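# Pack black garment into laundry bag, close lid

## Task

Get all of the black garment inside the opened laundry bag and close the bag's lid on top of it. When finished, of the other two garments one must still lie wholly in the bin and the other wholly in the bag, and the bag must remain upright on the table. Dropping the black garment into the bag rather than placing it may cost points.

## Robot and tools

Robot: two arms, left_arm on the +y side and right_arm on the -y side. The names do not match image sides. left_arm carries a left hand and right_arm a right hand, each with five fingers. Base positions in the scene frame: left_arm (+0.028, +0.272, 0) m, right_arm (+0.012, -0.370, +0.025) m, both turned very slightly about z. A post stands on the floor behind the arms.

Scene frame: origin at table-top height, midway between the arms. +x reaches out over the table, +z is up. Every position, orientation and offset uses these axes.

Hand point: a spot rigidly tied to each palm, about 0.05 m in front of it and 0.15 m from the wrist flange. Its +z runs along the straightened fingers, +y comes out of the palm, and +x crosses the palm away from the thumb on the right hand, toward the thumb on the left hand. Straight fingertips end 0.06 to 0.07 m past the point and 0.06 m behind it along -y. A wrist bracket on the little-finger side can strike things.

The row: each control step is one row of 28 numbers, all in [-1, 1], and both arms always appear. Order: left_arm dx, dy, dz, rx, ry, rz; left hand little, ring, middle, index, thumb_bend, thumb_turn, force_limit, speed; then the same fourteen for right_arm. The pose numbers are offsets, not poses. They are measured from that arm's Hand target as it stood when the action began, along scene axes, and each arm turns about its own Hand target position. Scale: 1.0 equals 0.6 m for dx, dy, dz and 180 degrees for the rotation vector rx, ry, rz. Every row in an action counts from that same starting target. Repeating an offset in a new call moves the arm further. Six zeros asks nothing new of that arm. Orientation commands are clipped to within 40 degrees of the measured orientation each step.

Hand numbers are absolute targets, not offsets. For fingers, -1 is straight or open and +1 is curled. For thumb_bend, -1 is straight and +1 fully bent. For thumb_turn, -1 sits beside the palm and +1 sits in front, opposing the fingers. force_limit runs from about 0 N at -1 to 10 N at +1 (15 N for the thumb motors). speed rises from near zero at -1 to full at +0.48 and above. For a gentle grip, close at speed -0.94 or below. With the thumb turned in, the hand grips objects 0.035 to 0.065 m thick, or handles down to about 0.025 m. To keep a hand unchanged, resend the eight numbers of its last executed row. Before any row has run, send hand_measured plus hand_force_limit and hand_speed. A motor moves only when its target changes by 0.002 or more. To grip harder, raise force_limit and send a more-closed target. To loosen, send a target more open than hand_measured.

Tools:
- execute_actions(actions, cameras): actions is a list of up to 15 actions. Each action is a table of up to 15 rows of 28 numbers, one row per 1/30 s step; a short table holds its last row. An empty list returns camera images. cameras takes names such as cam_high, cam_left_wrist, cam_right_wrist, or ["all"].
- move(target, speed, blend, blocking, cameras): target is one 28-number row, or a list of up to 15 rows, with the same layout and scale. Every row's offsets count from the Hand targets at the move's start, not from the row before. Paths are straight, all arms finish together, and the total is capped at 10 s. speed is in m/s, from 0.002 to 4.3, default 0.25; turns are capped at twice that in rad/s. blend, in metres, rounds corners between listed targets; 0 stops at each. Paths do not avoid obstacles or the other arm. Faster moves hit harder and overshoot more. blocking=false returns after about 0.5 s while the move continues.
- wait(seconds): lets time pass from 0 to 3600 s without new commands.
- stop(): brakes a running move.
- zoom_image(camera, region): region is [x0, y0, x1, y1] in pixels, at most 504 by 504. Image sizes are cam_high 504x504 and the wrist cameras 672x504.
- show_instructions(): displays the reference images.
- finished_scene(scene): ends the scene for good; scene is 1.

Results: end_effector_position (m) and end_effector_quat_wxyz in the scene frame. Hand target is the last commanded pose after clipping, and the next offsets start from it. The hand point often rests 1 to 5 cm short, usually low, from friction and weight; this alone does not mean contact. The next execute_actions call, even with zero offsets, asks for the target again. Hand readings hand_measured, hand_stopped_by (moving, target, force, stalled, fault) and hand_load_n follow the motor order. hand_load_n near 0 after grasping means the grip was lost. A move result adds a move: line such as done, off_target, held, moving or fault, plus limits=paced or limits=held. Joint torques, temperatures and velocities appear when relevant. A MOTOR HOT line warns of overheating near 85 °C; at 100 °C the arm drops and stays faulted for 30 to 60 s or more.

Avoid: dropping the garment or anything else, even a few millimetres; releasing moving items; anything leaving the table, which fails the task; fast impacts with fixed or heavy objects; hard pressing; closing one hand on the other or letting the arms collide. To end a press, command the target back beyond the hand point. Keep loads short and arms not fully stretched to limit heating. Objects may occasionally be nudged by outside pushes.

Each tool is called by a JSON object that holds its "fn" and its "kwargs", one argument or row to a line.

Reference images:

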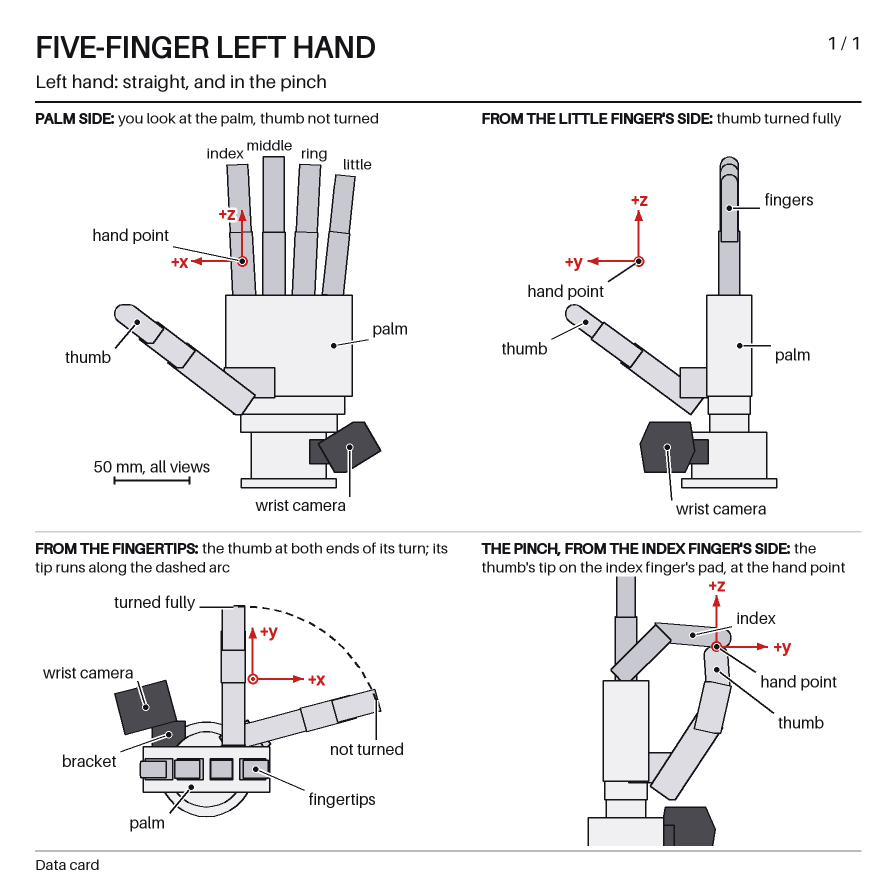

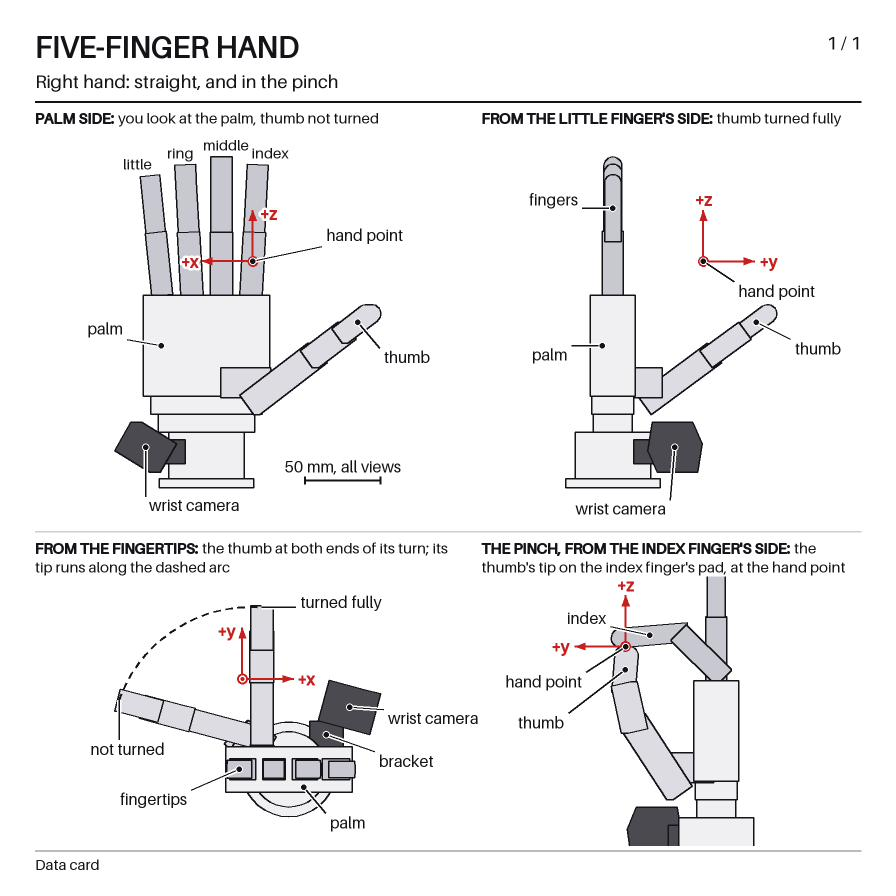

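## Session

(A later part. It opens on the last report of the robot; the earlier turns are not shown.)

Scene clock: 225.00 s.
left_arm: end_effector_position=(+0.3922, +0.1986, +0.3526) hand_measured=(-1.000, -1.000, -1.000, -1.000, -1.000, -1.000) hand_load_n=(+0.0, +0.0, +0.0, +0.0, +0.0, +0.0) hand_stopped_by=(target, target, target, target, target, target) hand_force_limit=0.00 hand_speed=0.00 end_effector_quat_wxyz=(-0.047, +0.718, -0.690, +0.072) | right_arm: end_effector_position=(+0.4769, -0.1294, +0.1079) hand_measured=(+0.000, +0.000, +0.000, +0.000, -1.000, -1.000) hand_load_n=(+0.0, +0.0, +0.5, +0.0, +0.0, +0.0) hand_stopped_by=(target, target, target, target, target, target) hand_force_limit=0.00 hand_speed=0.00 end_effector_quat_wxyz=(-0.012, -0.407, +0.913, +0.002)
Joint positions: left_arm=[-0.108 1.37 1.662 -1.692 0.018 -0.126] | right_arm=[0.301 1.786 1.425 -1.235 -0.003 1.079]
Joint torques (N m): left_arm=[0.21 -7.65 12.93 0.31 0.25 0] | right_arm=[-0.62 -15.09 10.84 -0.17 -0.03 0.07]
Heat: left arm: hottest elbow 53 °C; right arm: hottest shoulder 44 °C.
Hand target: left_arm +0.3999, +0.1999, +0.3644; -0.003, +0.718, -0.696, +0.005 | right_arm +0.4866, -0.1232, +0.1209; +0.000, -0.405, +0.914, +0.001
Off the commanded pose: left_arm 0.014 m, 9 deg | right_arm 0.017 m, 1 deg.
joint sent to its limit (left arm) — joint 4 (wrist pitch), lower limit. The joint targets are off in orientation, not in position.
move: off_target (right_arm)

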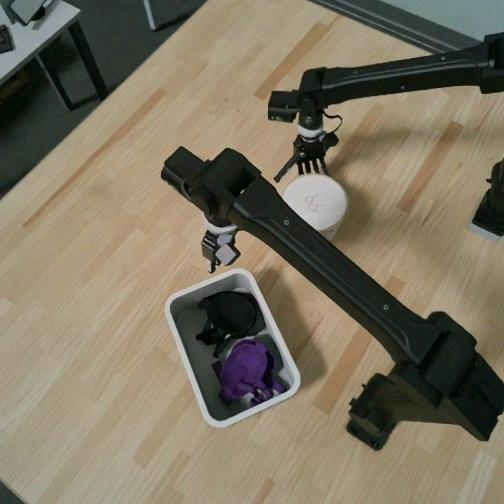

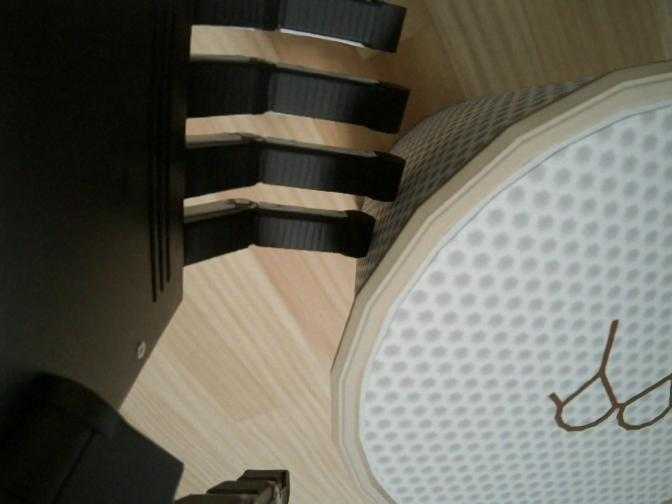

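{"fn": "move", "kwargs": {
  "target": [0,0,0,0,0,0,-1,-1,-1,-1,-1,-1,0,0,0.01,0.01,0.03,0,0,0,0,0,0,0,-1,-1,0,0],
  "speed": 0.05,
  "cameras": ["cam_high", "cam_right_wrist"]
}}

{"fn": "zoom_image", "kwargs": {
  "camera": "cam_high",
  "region": [250, 80, 370, 250]
}}

Scene clock: 229.67 s.
left_arm: end_effector_position=(+0.3922, +0.1986, +0.3526) hand_measured=(-1.000, -1.000, -1.000, -1.000, -1.000, -1.000) hand_load_n=(+0.0, +0.0, +0.0, +0.0, +0.0, +0.0) hand_stopped_by=(target, target, target, target, target, target) hand_force_limit=0.00 hand_speed=0.00 end_effector_quat_wxyz=(-0.047, +0.718, -0.690, +0.072) | right_arm: end_effector_position=(+0.4853, -0.1264, +0.1285) hand_measured=(+0.000, +0.000, +0.000, +0.000, -1.000, -1.000) hand_load_n=(+0.0, +0.0, +0.0, +0.0, +0.0, +0.0) hand_stopped_by=(target, target, target, target, target, target) hand_force_limit=0.00 hand_speed=0.00 end_effector_quat_wxyz=(-0.009, -0.405, +0.914, +0.002)
Joint positions: left_arm=[-0.108 1.37 1.662 -1.692 0.018 -0.126] | right_arm=[0.301 1.786 1.483 -1.287 -0.003 1.085]
Joint torques (N m): left_arm=[0.38 -7.53 12.97 0.44 0.26 0.01] | right_arm=[-0.21 -14.86 10.77 -0.05 -0.04 0.11]
Heat: left arm: hottest elbow 53 °C; right arm: hottest shoulder 44 °C.
Hand target: left_arm +0.3999, +0.1999, +0.3644; -0.003, +0.718, -0.696, +0.005 | right_arm +0.4925, -0.1173, +0.1389; +0.000, -0.405, +0.914, +0.001
Off the commanded pose: left_arm 0.014 m, 9 deg | right_arm 0.016 m, 1 deg.
joint sent to its limit (left arm) — joint 4 (wrist pitch), lower limit. The joint targets are off in orientation, not in position.
move: off_target (right_arm)

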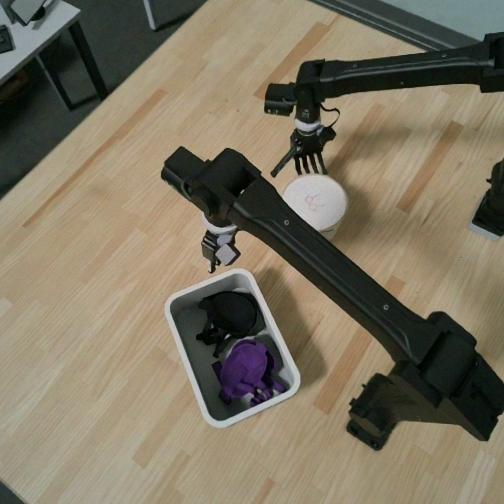

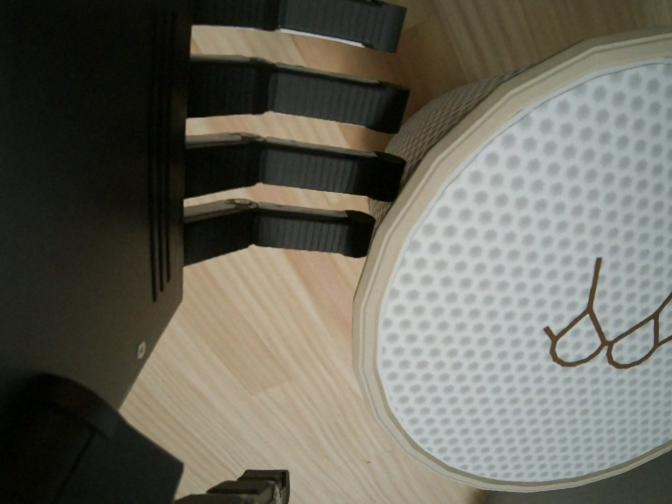

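Scaled by 2.965 from the camera's image (finer frame: 720x720).

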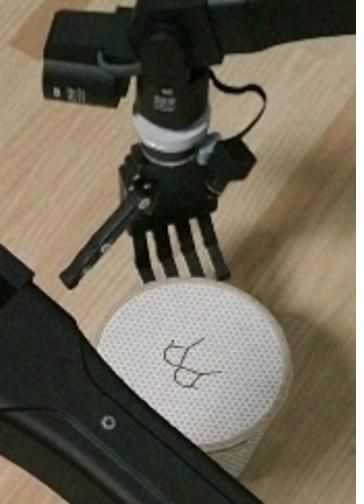

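{"fn": "zoom_image", "kwargs": {
  "camera": "cam_right_wrist",
  "region": [300, 80, 520, 300]
}}

Scaled by 2.291 from the camera's image (finer frame: 960x720).

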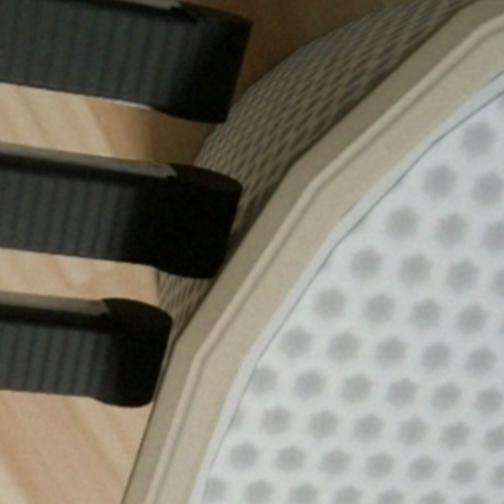

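{"fn": "move", "kwargs": {
  "target": [0,0,0,0,0,0,-1,-1,-1,-1,-1,-1,0,0,-0.018,0.012,0.025,0,0,0,0,0,0,0,-1,-1,0,0],
  "speed": 0.05,
  "cameras": ["cam_high", "cam_right_wrist"]
}}

{"fn": "zoom_image", "kwargs": {
  "camera": "cam_right_wrist",
  "region": [300, 80, 520, 300]
}}

{"fn": "zoom_image", "kwargs": {
  "camera": "cam_high",
  "region": [250, 80, 370, 250]
}}

Scene clock: 238.77 s.
left_arm: end_effector_position=(+0.3922, +0.1986, +0.3526) hand_measured=(-1.000, -1.000, -1.000, -1.000, -1.000, -1.000) hand_load_n=(+0.0, +0.0, +0.0, +0.0, -0.5, +0.0) hand_stopped_by=(target, target, target, target, target, target) hand_force_limit=0.00 hand_speed=0.00 end_effector_quat_wxyz=(-0.047, +0.718, -0.690, +0.072) | right_arm: end_effector_position=(+0.4754, -0.1202, +0.1417) hand_measured=(+0.000, +0.000, +0.000, +0.000, -1.000, -1.000) hand_load_n=(+0.0, +0.0, +0.5, +0.0, +0.0, +0.0) hand_stopped_by=(target, target, target, target, target, target) hand_force_limit=0.00 hand_speed=0.00 end_effector_quat_wxyz=(-0.011, -0.404, +0.915, +0.002)
Joint positions: left_arm=[-0.108 1.37 1.662 -1.692 0.018 -0.126] | right_arm=[0.318 1.76 1.483 -1.316 -0.003 1.104]
Joint torques (N m): left_arm=[0.62 -7.59 12.92 0.49 0.26 -0.01] | right_arm=[0.15 -14.97 10.76 -0.18 -0.04 0.09]
Heat: left arm: hottest elbow 53 °C; right arm: hottest shoulder 44 °C.
Hand target: left_arm +0.3999, +0.1999, +0.3644; -0.003, +0.718, -0.696, +0.005 | right_arm +0.4818, -0.1102, +0.1539; +0.000, -0.405, +0.914, +0.001
Off the commanded pose: left_arm 0.014 m, 9 deg | right_arm 0.017 m, 1 deg.
joint sent to its limit (left arm) — joint 4 (wrist pitch), lower limit. The joint targets are off in orientation, not in position.
move: off_target (right_arm)

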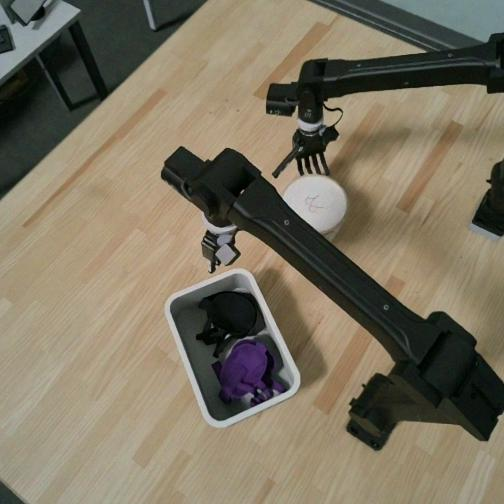

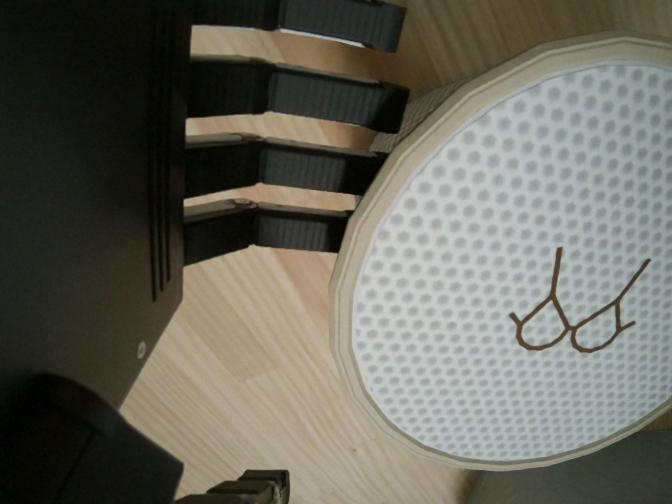

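Scaled by 2.291 from the camera's image (finer frame: 960x720).

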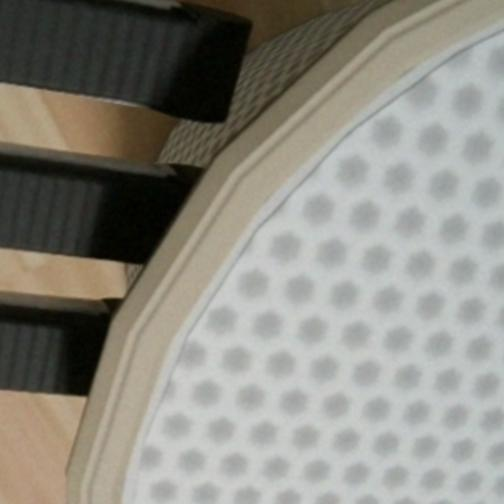

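Scaled by 2.965 from the camera's image (finer frame: 720x720).

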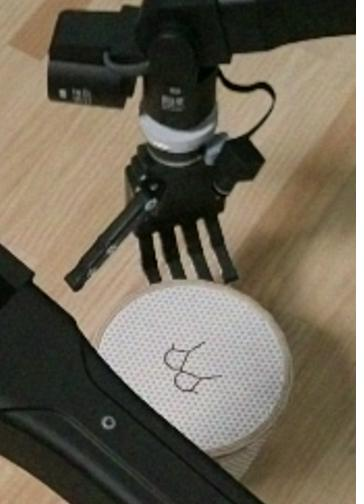

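{"fn": "move", "kwargs": {
  "target": [0,0,0,0,0,0,-1,-1,-1,-1,-1,-1,0,0,-0.01,0.01,0.05,0,0,0,0,0,0,0,-1,-1,0,0],
  "speed": 0.05,
  "cameras": ["cam_high", "cam_right_wrist"]
}}

{"fn": "zoom_image", "kwargs": {
  "camera": "cam_high",
  "region": [250, 80, 370, 250]
}}

Scene clock: 242.60 s.
left_arm: end_effector_position=(+0.3922, +0.1986, +0.3526) hand_measured=(-1.000, -1.000, -1.000, -1.000, -1.000, -1.000) hand_load_n=(+0.0, +0.0, +0.0, +0.0, +0.0, +0.0) hand_stopped_by=(target, target, target, target, target, target) hand_force_limit=0.00 hand_speed=0.00 end_effector_quat_wxyz=(-0.047, +0.718, -0.690, +0.072) | right_arm: end_effector_position=(+0.4700, -0.1145, +0.1705) hand_measured=(+0.000, +0.000, +0.000, +0.000, -1.000, -1.000) hand_load_n=(+0.0, +0.0, +0.0, +0.0, +0.0, +0.0) hand_stopped_by=(target, target, target, target, target, target) hand_force_limit=0.00 hand_speed=0.00 end_effector_quat_wxyz=(-0.012, -0.403, +0.915, +0.002)
Joint positions: left_arm=[-0.108 1.37 1.662 -1.692 0.018 -0.126] | right_arm=[0.333 1.736 1.528 -1.387 -0.003 1.119]
Joint torques (N m): left_arm=[0.15 -7.71 13.05 0.36 0.27 0.02] | right_arm=[0.03 -13.98 11.12 -0.18 -0.04 0.11]
Heat: left arm: hottest elbow 53 °C; right arm: hottest shoulder 44 °C.
Hand target: left_arm +0.3999, +0.1999, +0.3644; -0.003, +0.718, -0.696, +0.005 | right_arm +0.4757, -0.1042, +0.1838; +0.000, -0.405, +0.914, +0.001
Off the commanded pose: left_arm 0.014 m, 9 deg | right_arm 0.018 m, 1 deg.
joint sent to its limit (left arm) — joint 4 (wrist pitch), lower limit. The joint targets are off in orientation, not in position.
move: off_target (right_arm)

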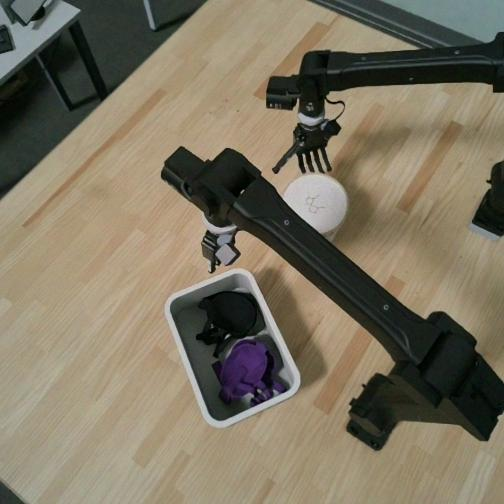

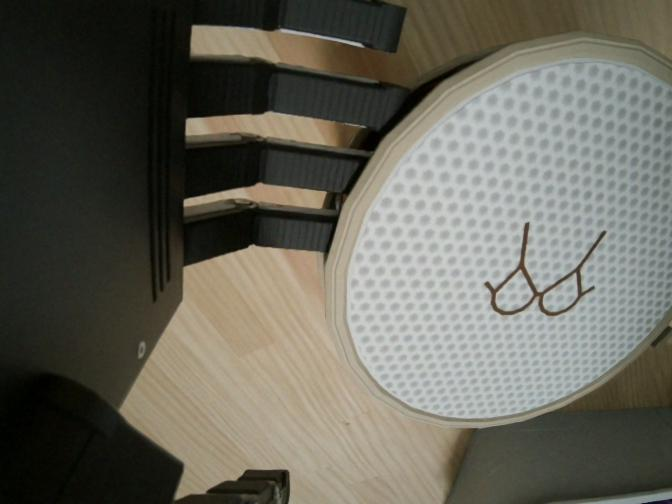

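Scaled by 2.965 from the camera's image (finer frame: 720x720).

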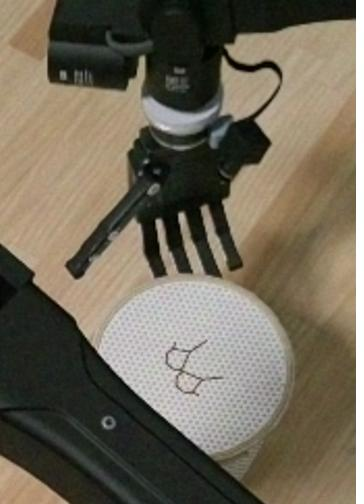

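{"fn": "move", "kwargs": {
  "target": [
    [0,0,0,0,0,0,-1,-1,-1,-1,-1,-1,0,0,0,0,0,0,0,0,0,0,0,0,-1,1,0,-0.3],
    [0,0,0,0,0,0,-1,-1,-1,-1,-1,-1,0,0,-0.037,0.033,0.067,0,0,0,0,0,0,0,-1,1,0,-0.3]
  ],
  "speed": 0.06,
  "cameras": ["cam_high", "cam_right_wrist"]
}}

{"fn": "zoom_image", "kwargs": {
  "camera": "cam_high",
  "region": [250, 80, 370, 250]
}}

Scene clock: 256.80 s.
left_arm: end_effector_position=(+0.3922, +0.1986, +0.3526) hand_measured=(-1.000, -1.000, -1.000, -1.000, -1.000, -1.000) hand_load_n=(+0.0, +0.0, +0.0, +0.0, +0.0, +0.0) hand_stopped_by=(target, target, target, target, target, target) hand_force_limit=0.00 hand_speed=0.00 end_effector_quat_wxyz=(-0.047, +0.718, -0.690, +0.072) | right_arm: end_effector_position=(+0.4488, -0.0940, +0.2094) hand_measured=(+0.000, +0.000, +0.000, +0.000, -1.000, +1.000) hand_load_n=(+0.0, +0.0, +0.0, +0.0, +0.0, +0.0) hand_stopped_by=(target, target, target, target, target, target) hand_force_limit=0.00 hand_speed=-0.30 end_effector_quat_wxyz=(-0.013, -0.404, +0.915, +0.001)
Joint positions: left_arm=[-0.108 1.37 1.662 -1.692 0.018 -0.126] | right_arm=[0.386 1.691 1.572 -1.479 -0.003 1.171]
Joint torques (N m): left_arm=[0.09 -8.06 13.04 0.39 0.24 0.03] | right_arm=[-0.03 -14.21 11.33 -0.23 -0.04 0.03]
Motor temperatures (°C): left_arm=[33 34 54 35 33 29] | right_arm=[33 44 41 29 30 32]
Heat: left arm: hottest elbow 54 °C; right arm: hottest shoulder 44 °C.
Hand target: left_arm +0.3999, +0.1999, +0.3644; -0.003, +0.718, -0.696, +0.005 | right_arm +0.4535, -0.0843, +0.2239; +0.000, -0.405, +0.914, +0.001
Off the commanded pose: left_arm 0.014 m, 9 deg | right_arm 0.018 m, 2 deg.
joint sent to its limit (left arm) — joint 4 (wrist pitch), lower limit. The joint targets are off in orientation, not in position.
move: off_target (right_arm)

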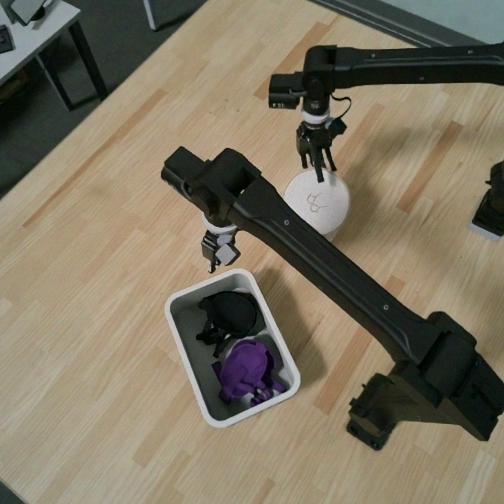

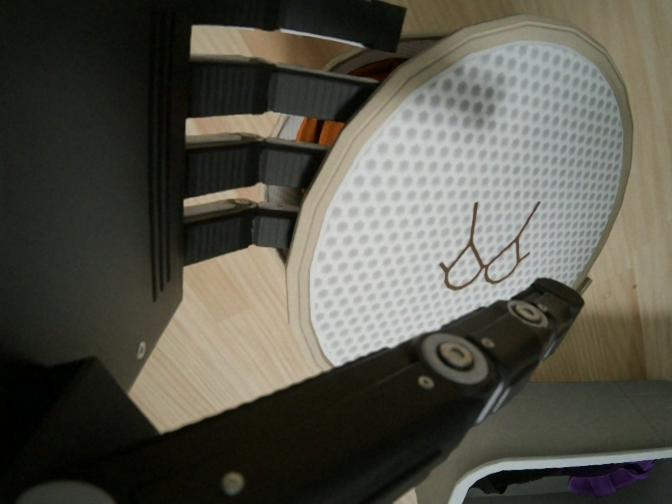

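Scaled by 2.965 from the camera's image (finer frame: 720x720).

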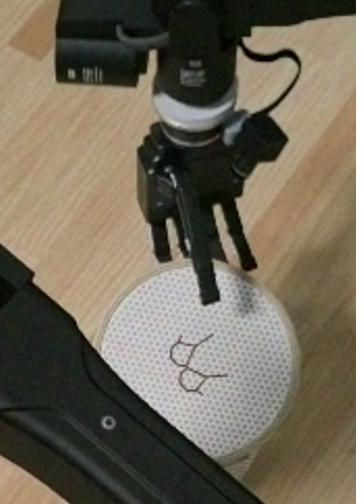

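{"fn": "move", "kwargs": {
  "target": [
    [0,0,0,0,0,0,-1,-1,-1,-1,-1,-1,0,0,-0.035,0.031,0.05,0,0,0,0,0,0,0,-1,1,0,-0.3],
    [0,0,0,0,0,0,-1,-1,-1,-1,-1,-1,0,0,-0.078,0.07,0.097,0,0,0,0,0,0,0,-1,1,0,-0.3]
  ],
  "speed": 0.06,
  "blend": [0.01,0],
  "cameras": ["cam_high", "cam_right_wrist", "cam_left_wrist"]
}}

{"fn": "zoom_image", "kwargs": {
  "camera": "cam_high",
  "region": [250, 80, 370, 250]
}}

Scene clock: 262.70 s.
left_arm: end_effector_position=(+0.3922, +0.1986, +0.3526) hand_measured=(-1.000, -1.000, -1.000, -1.000, -1.000, -1.000) hand_load_n=(+0.0, +0.0, +0.0, +0.0, +0.0, +0.0) hand_stopped_by=(target, target, target, target, target, target) hand_force_limit=0.00 hand_speed=0.00 end_effector_quat_wxyz=(-0.047, +0.718, -0.690, +0.072) | right_arm: end_effector_position=(+0.4038, -0.0505, +0.2674) hand_measured=(+0.000, +0.000, +0.000, +0.000, -1.000, +1.000) hand_load_n=(+0.0, +0.5, +0.0, +0.0, -0.5, +0.0) hand_stopped_by=(target, target, target, target, target, target) hand_force_limit=0.00 hand_speed=-0.30 end_effector_quat_wxyz=(-0.013, -0.405, +0.914, +0.000)
Joint positions: left_arm=[-0.108 1.37 1.662 -1.692 0.018 -0.126] | right_arm=[0.505 1.633 1.651 -1.615 -0.003 1.289]
Joint torques (N m): left_arm=[0.73 -7.47 12.96 0.44 0.27 0.02] | right_arm=[-0.21 -13.45 11.48 -0.21 -0.04 0.08]
Heat: left arm: hottest elbow 54 °C; right arm: hottest shoulder 45 °C.
Hand target: left_arm +0.3999, +0.1999, +0.3644; -0.003, +0.718, -0.696, +0.005 | right_arm +0.4067, -0.0423, +0.2821; +0.000, -0.405, +0.914, +0.001
Off the commanded pose: left_arm 0.014 m, 9 deg | right_arm 0.017 m, 2 deg.
joint sent to its limit (left arm) — joint 4 (wrist pitch), lower limit. The joint targets are off in orientation, not in position.
move: off_target (right_arm)

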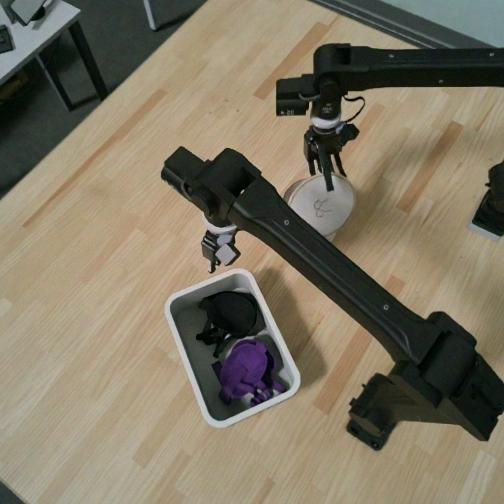

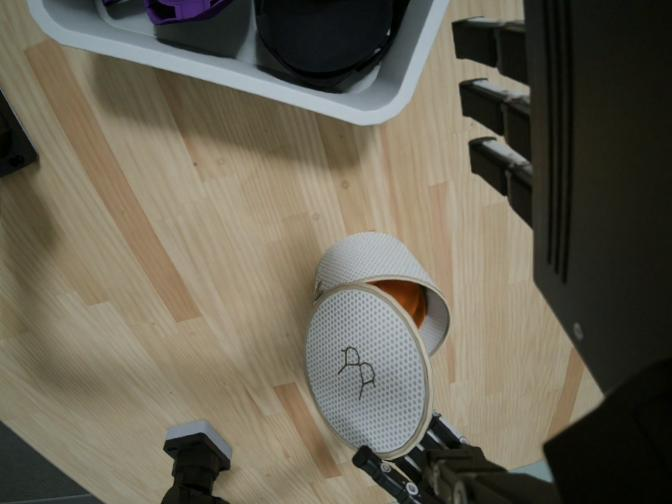

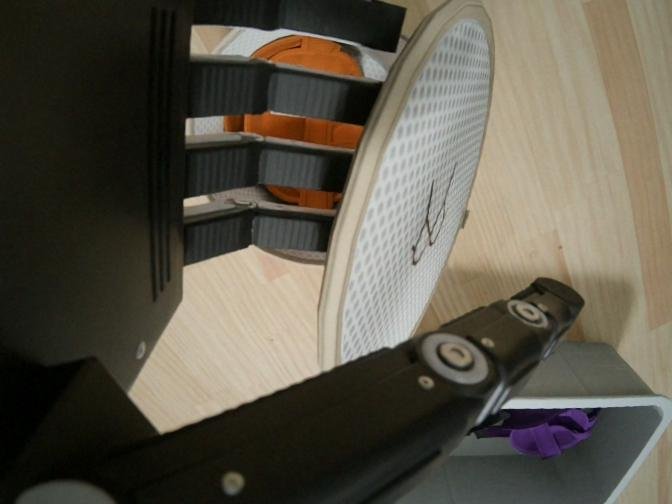

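Scaled by 2.965 from the camera's image (finer frame: 720x720).

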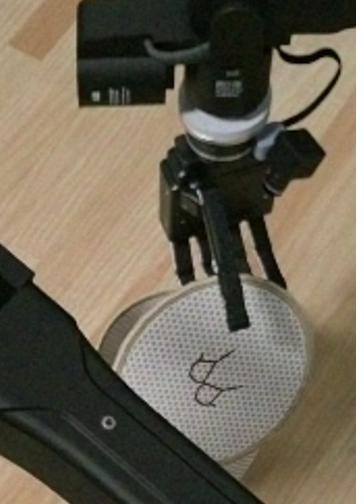

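{"fn": "move", "kwargs": {
  "target": [0,0,0,0,0,0,-1,-1,-1,-1,-1,-1,0,0,0.025,-0.022,-0.05,0,0,0,0,0,0,0,-1,1,0,-0.3],
  "speed": 0.06,
  "cameras": ["cam_right_wrist", "cam_left_wrist"]
}}

Scene clock: 275.23 s.
left_arm: end_effector_position=(+0.3922, +0.1986, +0.3526) hand_measured=(-1.000, -1.000, -1.000, -1.000, -1.000, -1.000) hand_load_n=(+0.0, +0.0, +0.0, +0.0, -0.5, +0.0) hand_stopped_by=(target, target, target, target, target, target) hand_force_limit=0.00 hand_speed=0.00 end_effector_quat_wxyz=(-0.047, +0.718, -0.690, +0.072) | right_arm: end_effector_position=(+0.4161, -0.0524, +0.2607) hand_measured=(+0.000, +0.000, +0.000, +0.000, -1.000, +1.000) hand_load_n=(+0.0, +0.0, +0.0, +0.0, +0.0, +0.0) hand_stopped_by=(target, target, target, target, target, target) hand_force_limit=0.00 hand_speed=-0.30 end_effector_quat_wxyz=(+0.004, -0.406, +0.914, +0.002)
Joint positions: left_arm=[-0.108 1.37 1.662 -1.692 0.018 -0.126] | right_arm=[0.489 1.633 1.633 -1.561 -0.003 1.271]
Joint torques (N m): left_arm=[0.44 -7.77 13.01 0.39 0.29 0.02] | right_arm=[-1.79 -12.57 8.35 0.68 -0.03 -0.14]
Heat: left arm: hottest elbow 54 °C; right arm: hottest shoulder 44 °C.
Hand target: left_arm +0.3999, +0.1999, +0.3644; -0.003, +0.718, -0.696, +0.005 | right_arm +0.4218, -0.0556, +0.2522; +0.000, -0.405, +0.914, +0.001
Off the commanded pose: left_arm 0.014 m, 9 deg | right_arm 0.011 m, 0 deg.
joint sent to its limit (left arm) — joint 4 (wrist pitch), lower limit. The joint targets are off in orientation, not in position.
move: off_target (right_arm)
Images, in order (width x height): cam_left_wrist 672x504, cam_right_wrist 672x504.

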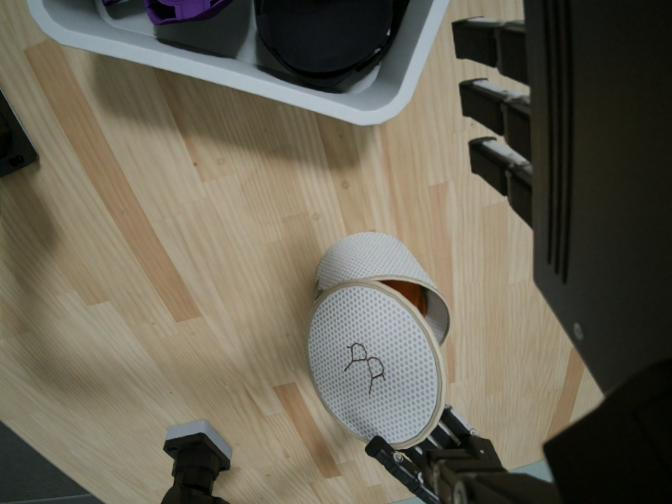

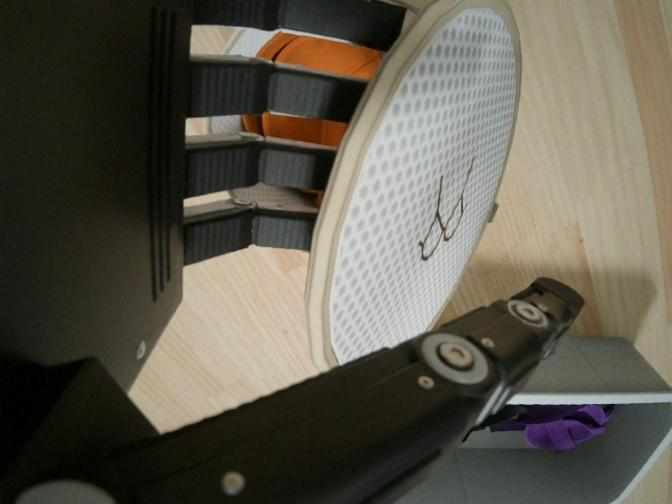

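{"fn": "move", "kwargs": {
  "target": [0,0,0,0,0,0,-1,-1,-1,-1,-1,-1,0,0,-0.08,0.073,0.052,0,0,0,0,0,0,0,-1,1,0,-0.3],
  "speed": 0.06,
  "cameras": ["all"]
}}

{"fn": "zoom_image", "kwargs": {
  "camera": "cam_high",
  "region": [250, 80, 370, 250]
}}

Scene clock: 313.00 s.
left_arm: end_effector_position=(+0.3922, +0.1986, +0.3526) hand_measured=(-1.000, -1.000, -1.000, -1.000, -1.000, -1.000) hand_load_n=(+0.0, +0.0, +0.0, +0.0, +0.0, +0.5) hand_stopped_by=(target, target, target, target, target, target) hand_force_limit=0.00 hand_speed=0.00 end_effector_quat_wxyz=(-0.047, +0.718, -0.690, +0.072) | right_arm: end_effector_position=(+0.3735, -0.0180, +0.2712) hand_measured=(+0.000, +0.000, +0.000, +0.000, -1.000, +1.000) hand_load_n=(+0.0, +0.0, +0.0, +0.0, +0.0, +0.0) hand_stopped_by=(target, target, target, target, target, target) hand_force_limit=0.00 hand_speed=-0.30 end_effector_quat_wxyz=(-0.010, -0.405, +0.914, -0.001)
Joint positions: left_arm=[-0.108 1.37 1.662 -1.692 0.018 -0.126] | right_arm=[0.596 1.61 1.633 -1.613 -0.003 1.378]
Joint torques (N m): left_arm=[0.5 -8 12.94 0.31 0.25 0.03] | right_arm=[-0.26 -13.33 10.74 -0.17 -0.04 0.08]
Heat: left arm: hottest elbow 54 °C; right arm: hottest shoulder 43 °C.
Hand target: left_arm +0.3999, +0.1999, +0.3644; -0.003, +0.718, -0.696, +0.005 | right_arm +0.3738, -0.0118, +0.2835; +0.000, -0.405, +0.914, +0.001
Off the commanded pose: left_arm 0.014 m, 9 deg | right_arm 0.014 m, 1 deg.
joint sent to its limit (left arm) — joint 4 (wrist pitch), lower limit. The joint targets are off in orientation, not in position.
move: off_target (right_arm)

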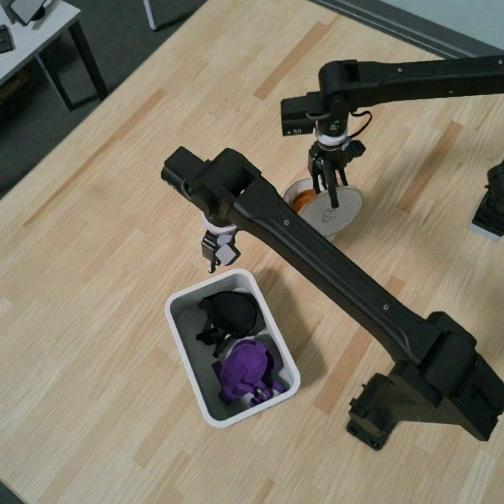

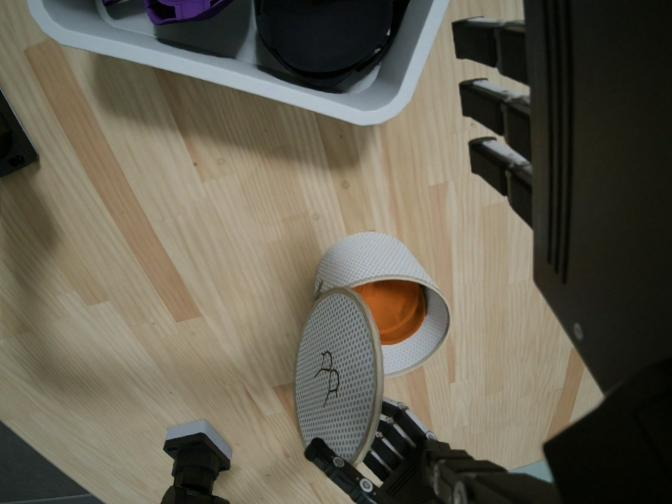

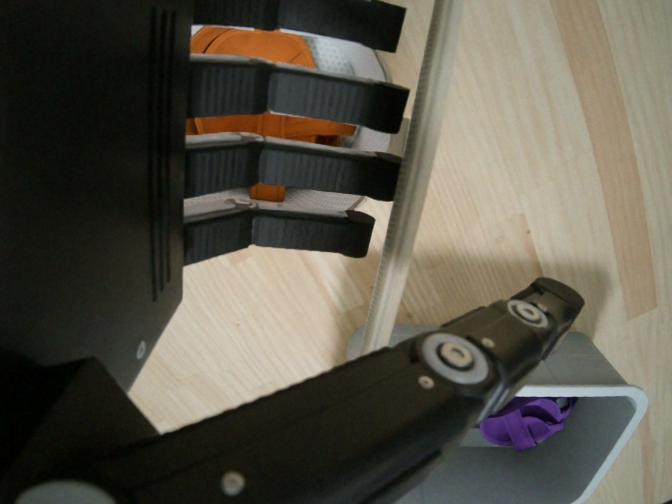

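Scaled by 2.965 from the camera's image (finer frame: 720x720).

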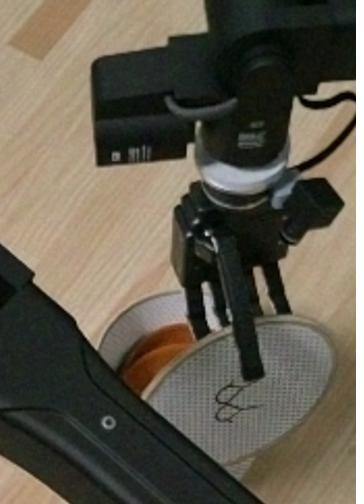

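{"fn": "move", "kwargs": {
  "target": [-0.08,-0.117,-0.17,0,0.004,0.351,0,0,0,0,0.4,1,0,0,0,0,0,0,0,0,0,0,0,0,-1,1,0,-0.3],
  "speed": 0.12,
  "cameras": ["all"]
}}

{"fn": "zoom_image", "kwargs": {
  "camera": "cam_high",
  "region": [250, 80, 370, 250]
}}

Scene clock: 330.87 s.
left_arm: end_effector_position=(+0.3533, +0.1335, +0.2632) hand_measured=(+0.000, +0.000, +0.000, +0.000, +0.400, +1.000) hand_load_n=(+0.5, +0.0, +0.0, +0.0, +0.0, +0.0) hand_stopped_by=(target, target, target, target, target, target) hand_force_limit=0.00 hand_speed=0.00 end_effector_quat_wxyz=(-0.003, +0.976, -0.217, -0.007) | right_arm: end_effector_position=(+0.3736, -0.0180, +0.2712) hand_measured=(+0.000, +0.000, +0.000, +0.000, -1.000, +1.000) hand_load_n=(+0.0, +0.0, +0.0, +0.0, +0.0, +0.0) hand_stopped_by=(target, target, target, target, target, target) hand_force_limit=0.00 hand_speed=-0.30 end_effector_quat_wxyz=(-0.010, -0.405, +0.914, -0.001)
Joint positions: left_arm=[-0.24 1.213 1.272 -1.643 -0.005 -1.35] | right_arm=[0.596 1.61 1.633 -1.613 -0.003 1.379]
Joint torques (N m): left_arm=[-1.08 -7.12 8.17 0.87 0.25 -0.17] | right_arm=[-0.26 -13.33 10.74 -0.18 -0.04 0.08]
Heat: left arm: hottest elbow 53 °C; right arm: hottest shoulder 43 °C.
Hand target: left_arm +0.3521, +0.1297, +0.2625; -0.001, +0.976, -0.216, -0.002 | right_arm +0.3738, -0.0118, +0.2835; +0.000, -0.405, +0.914, +0.001
Off the commanded pose: left_arm 0.004 m, 1 deg | right_arm 0.014 m, 1 deg.
move: done

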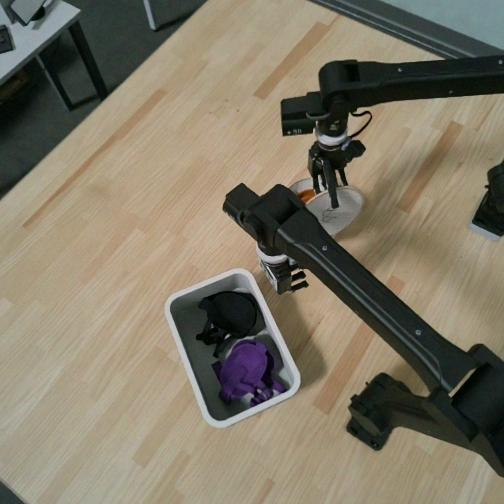

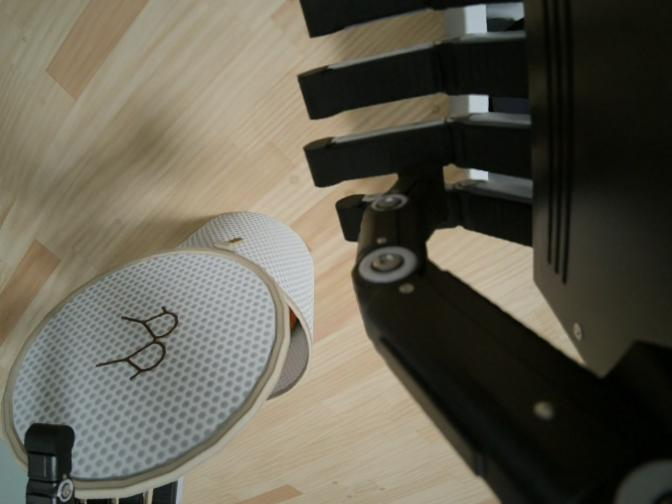

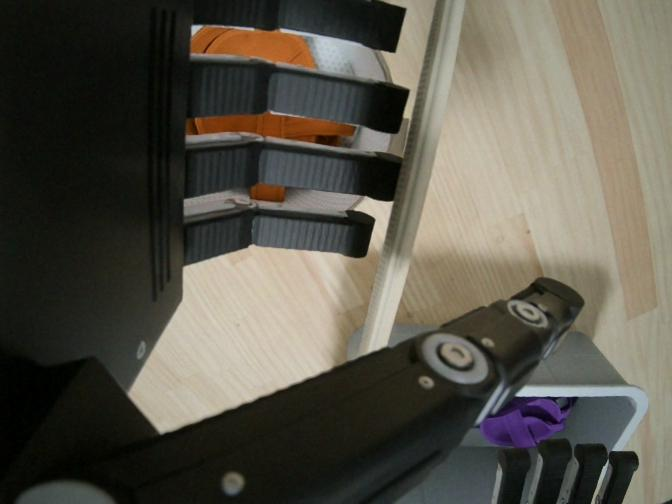

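Scaled by 2.965 from the camera's image (finer frame: 720x720).

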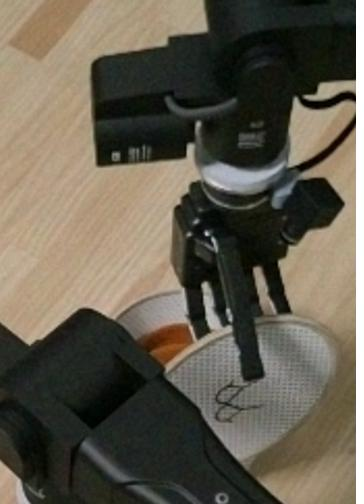

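{"fn": "move", "kwargs": {
  "target": [0,-0.125,-0.07,0,0,0,0,0,0,0,0.4,1,0,0,0,0,0,0,0,0,0,0,0,0,-1,1,0,-0.3],
  "speed": 0.1,
  "cameras": ["all"]
}}

{"fn": "zoom_image", "kwargs": {
  "camera": "cam_high",
  "region": [240, 80, 390, 250]
}}

Scene clock: 339.60 s.
left_arm: end_effector_position=(+0.3512, +0.0578, +0.2271) hand_measured=(+0.000, +0.000, +0.000, +0.000, +0.400, +1.000) hand_load_n=(+0.0, +0.0, +0.0, +0.0, +0.0, +0.0) hand_stopped_by=(target, target, target, target, target, target) hand_force_limit=0.00 hand_speed=0.00 end_effector_quat_wxyz=(-0.001, +0.976, -0.219, +0.002) | right_arm: end_effector_position=(+0.3736, -0.0180, +0.2712) hand_measured=(+0.000, +0.000, +0.000, +0.000, -1.000, +1.000) hand_load_n=(+0.0, +0.0, +0.0, +0.0, +0.0, +0.0) hand_stopped_by=(target, target, target, target, target, target) hand_force_limit=0.00 hand_speed=-0.30 end_effector_quat_wxyz=(-0.010, -0.405, +0.914, -0.001)
Joint positions: left_arm=[-0.451 1.259 1.215 -1.524 -0.004 -1.558] | right_arm=[0.596 1.61 1.633 -1.613 -0.003 1.379]
Joint torques (N m): left_arm=[-0.32 -6.12 8.34 0.88 0.23 -0.2] | right_arm=[-0.26 -13.33 10.74 -0.17 -0.04 0.08]
Heat: left arm: hottest elbow 50 °C; right arm: hottest shoulder 43 °C.
Hand target: left_arm +0.3520, +0.0546, +0.2204; -0.001, +0.976, -0.216, -0.002 | right_arm +0.3738, -0.0118, +0.2835; +0.000, -0.405, +0.914, +0.001
Off the commanded pose: left_arm 0.007 m, 1 deg | right_arm 0.014 m, 1 deg.
move: done

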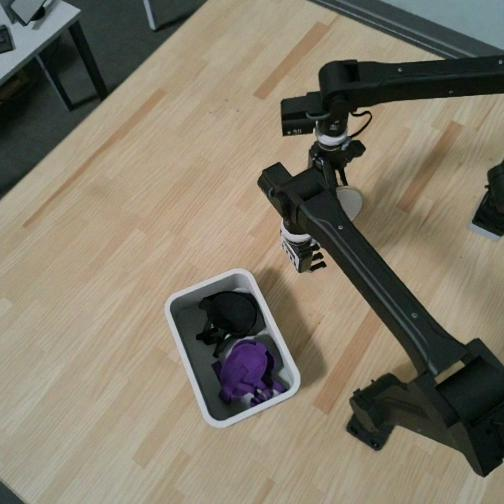

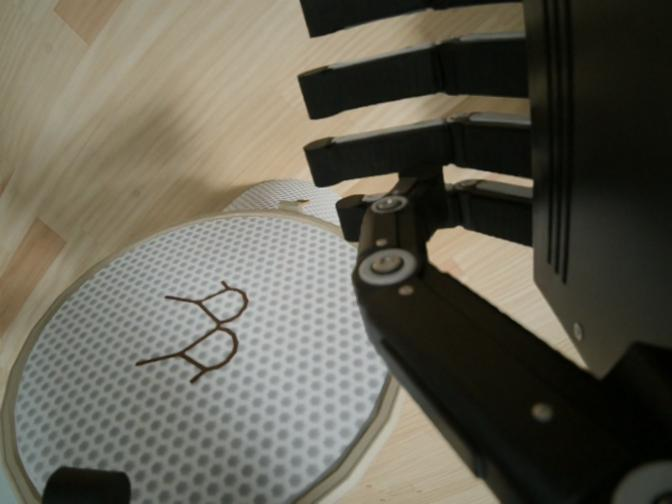

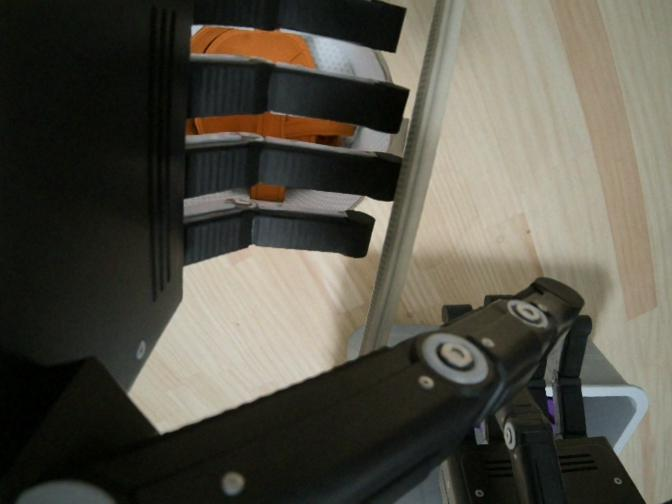

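Scaled by 2.965 from the camera's image (finer frame: 720x720).

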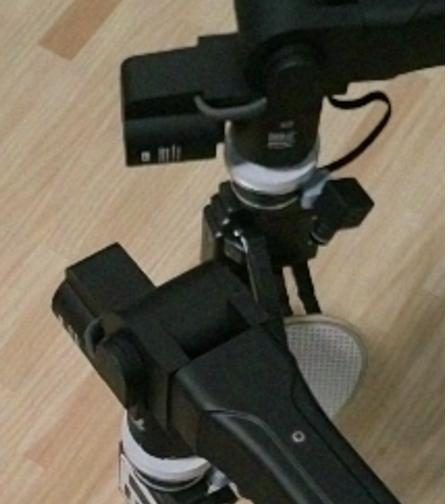

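{"fn": "move", "kwargs": {
  "target": [-0.118,0.16,0.165,0,0,-0.351,-1,-1,-1,-1,0.4,1,0,0,0,0,0,0,0,0,0,0,0,0,-1,1,0,-0.3],
  "speed": 0.12,
  "cameras": ["cam_high"]
}}

Scene clock: 383.63 s.
left_arm: end_effector_position=(+0.2758, +0.1492, +0.3021) hand_measured=(-1.000, -1.000, -1.000, -1.000, +0.400, +1.000) hand_load_n=(+0.0, +0.0, +0.0, +0.0, +0.0, +0.0) hand_stopped_by=(target, target, target, target, target, target) hand_force_limit=0.00 hand_speed=0.00 end_effector_quat_wxyz=(-0.011, +0.717, -0.696, +0.027) | right_arm: end_effector_position=(+0.3736, -0.0180, +0.2712) hand_measured=(+0.000, +0.000, +0.000, +0.000, -1.000, +1.000) hand_load_n=(+0.0, +0.0, +0.5, +0.0, +0.0, +0.0) hand_stopped_by=(target, target, target, target, target, target) hand_force_limit=0.00 hand_speed=-0.30 end_effector_quat_wxyz=(-0.010, -0.405, +0.914, -0.001)
Joint positions: left_arm=[-0.302 1.148 1.328 -1.693 0.007 -0.31] | right_arm=[0.596 1.61 1.633 -1.613 -0.003 1.379]
Joint torques (N m): left_arm=[0.5 -5.95 12.75 0.16 0.25 0.02] | right_arm=[-0.26 -13.33 10.73 -0.18 -0.04 0.08]
Motor temperatures (°C): left_arm=[32 33 46 34 32 29] | right_arm=[33 43 44 29 30 31]
Heat: left arm: hottest elbow 46 °C; right arm: hottest elbow 44 °C.
Hand target: left_arm +0.2812, +0.1507, +0.3195; -0.002, +0.718, -0.696, -0.001 | right_arm +0.3738, -0.0118, +0.2835; +0.000, -0.405, +0.914, +0.001
Off the commanded pose: left_arm 0.018 m, 3 deg | right_arm 0.014 m, 1 deg.
joint sent to its limit (left arm) — joint 4 (wrist pitch), lower limit. The joint targets are off in orientation, not in position.
move: off_target (left_arm)

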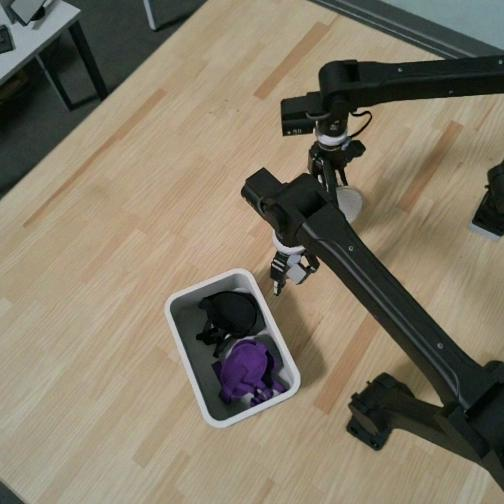

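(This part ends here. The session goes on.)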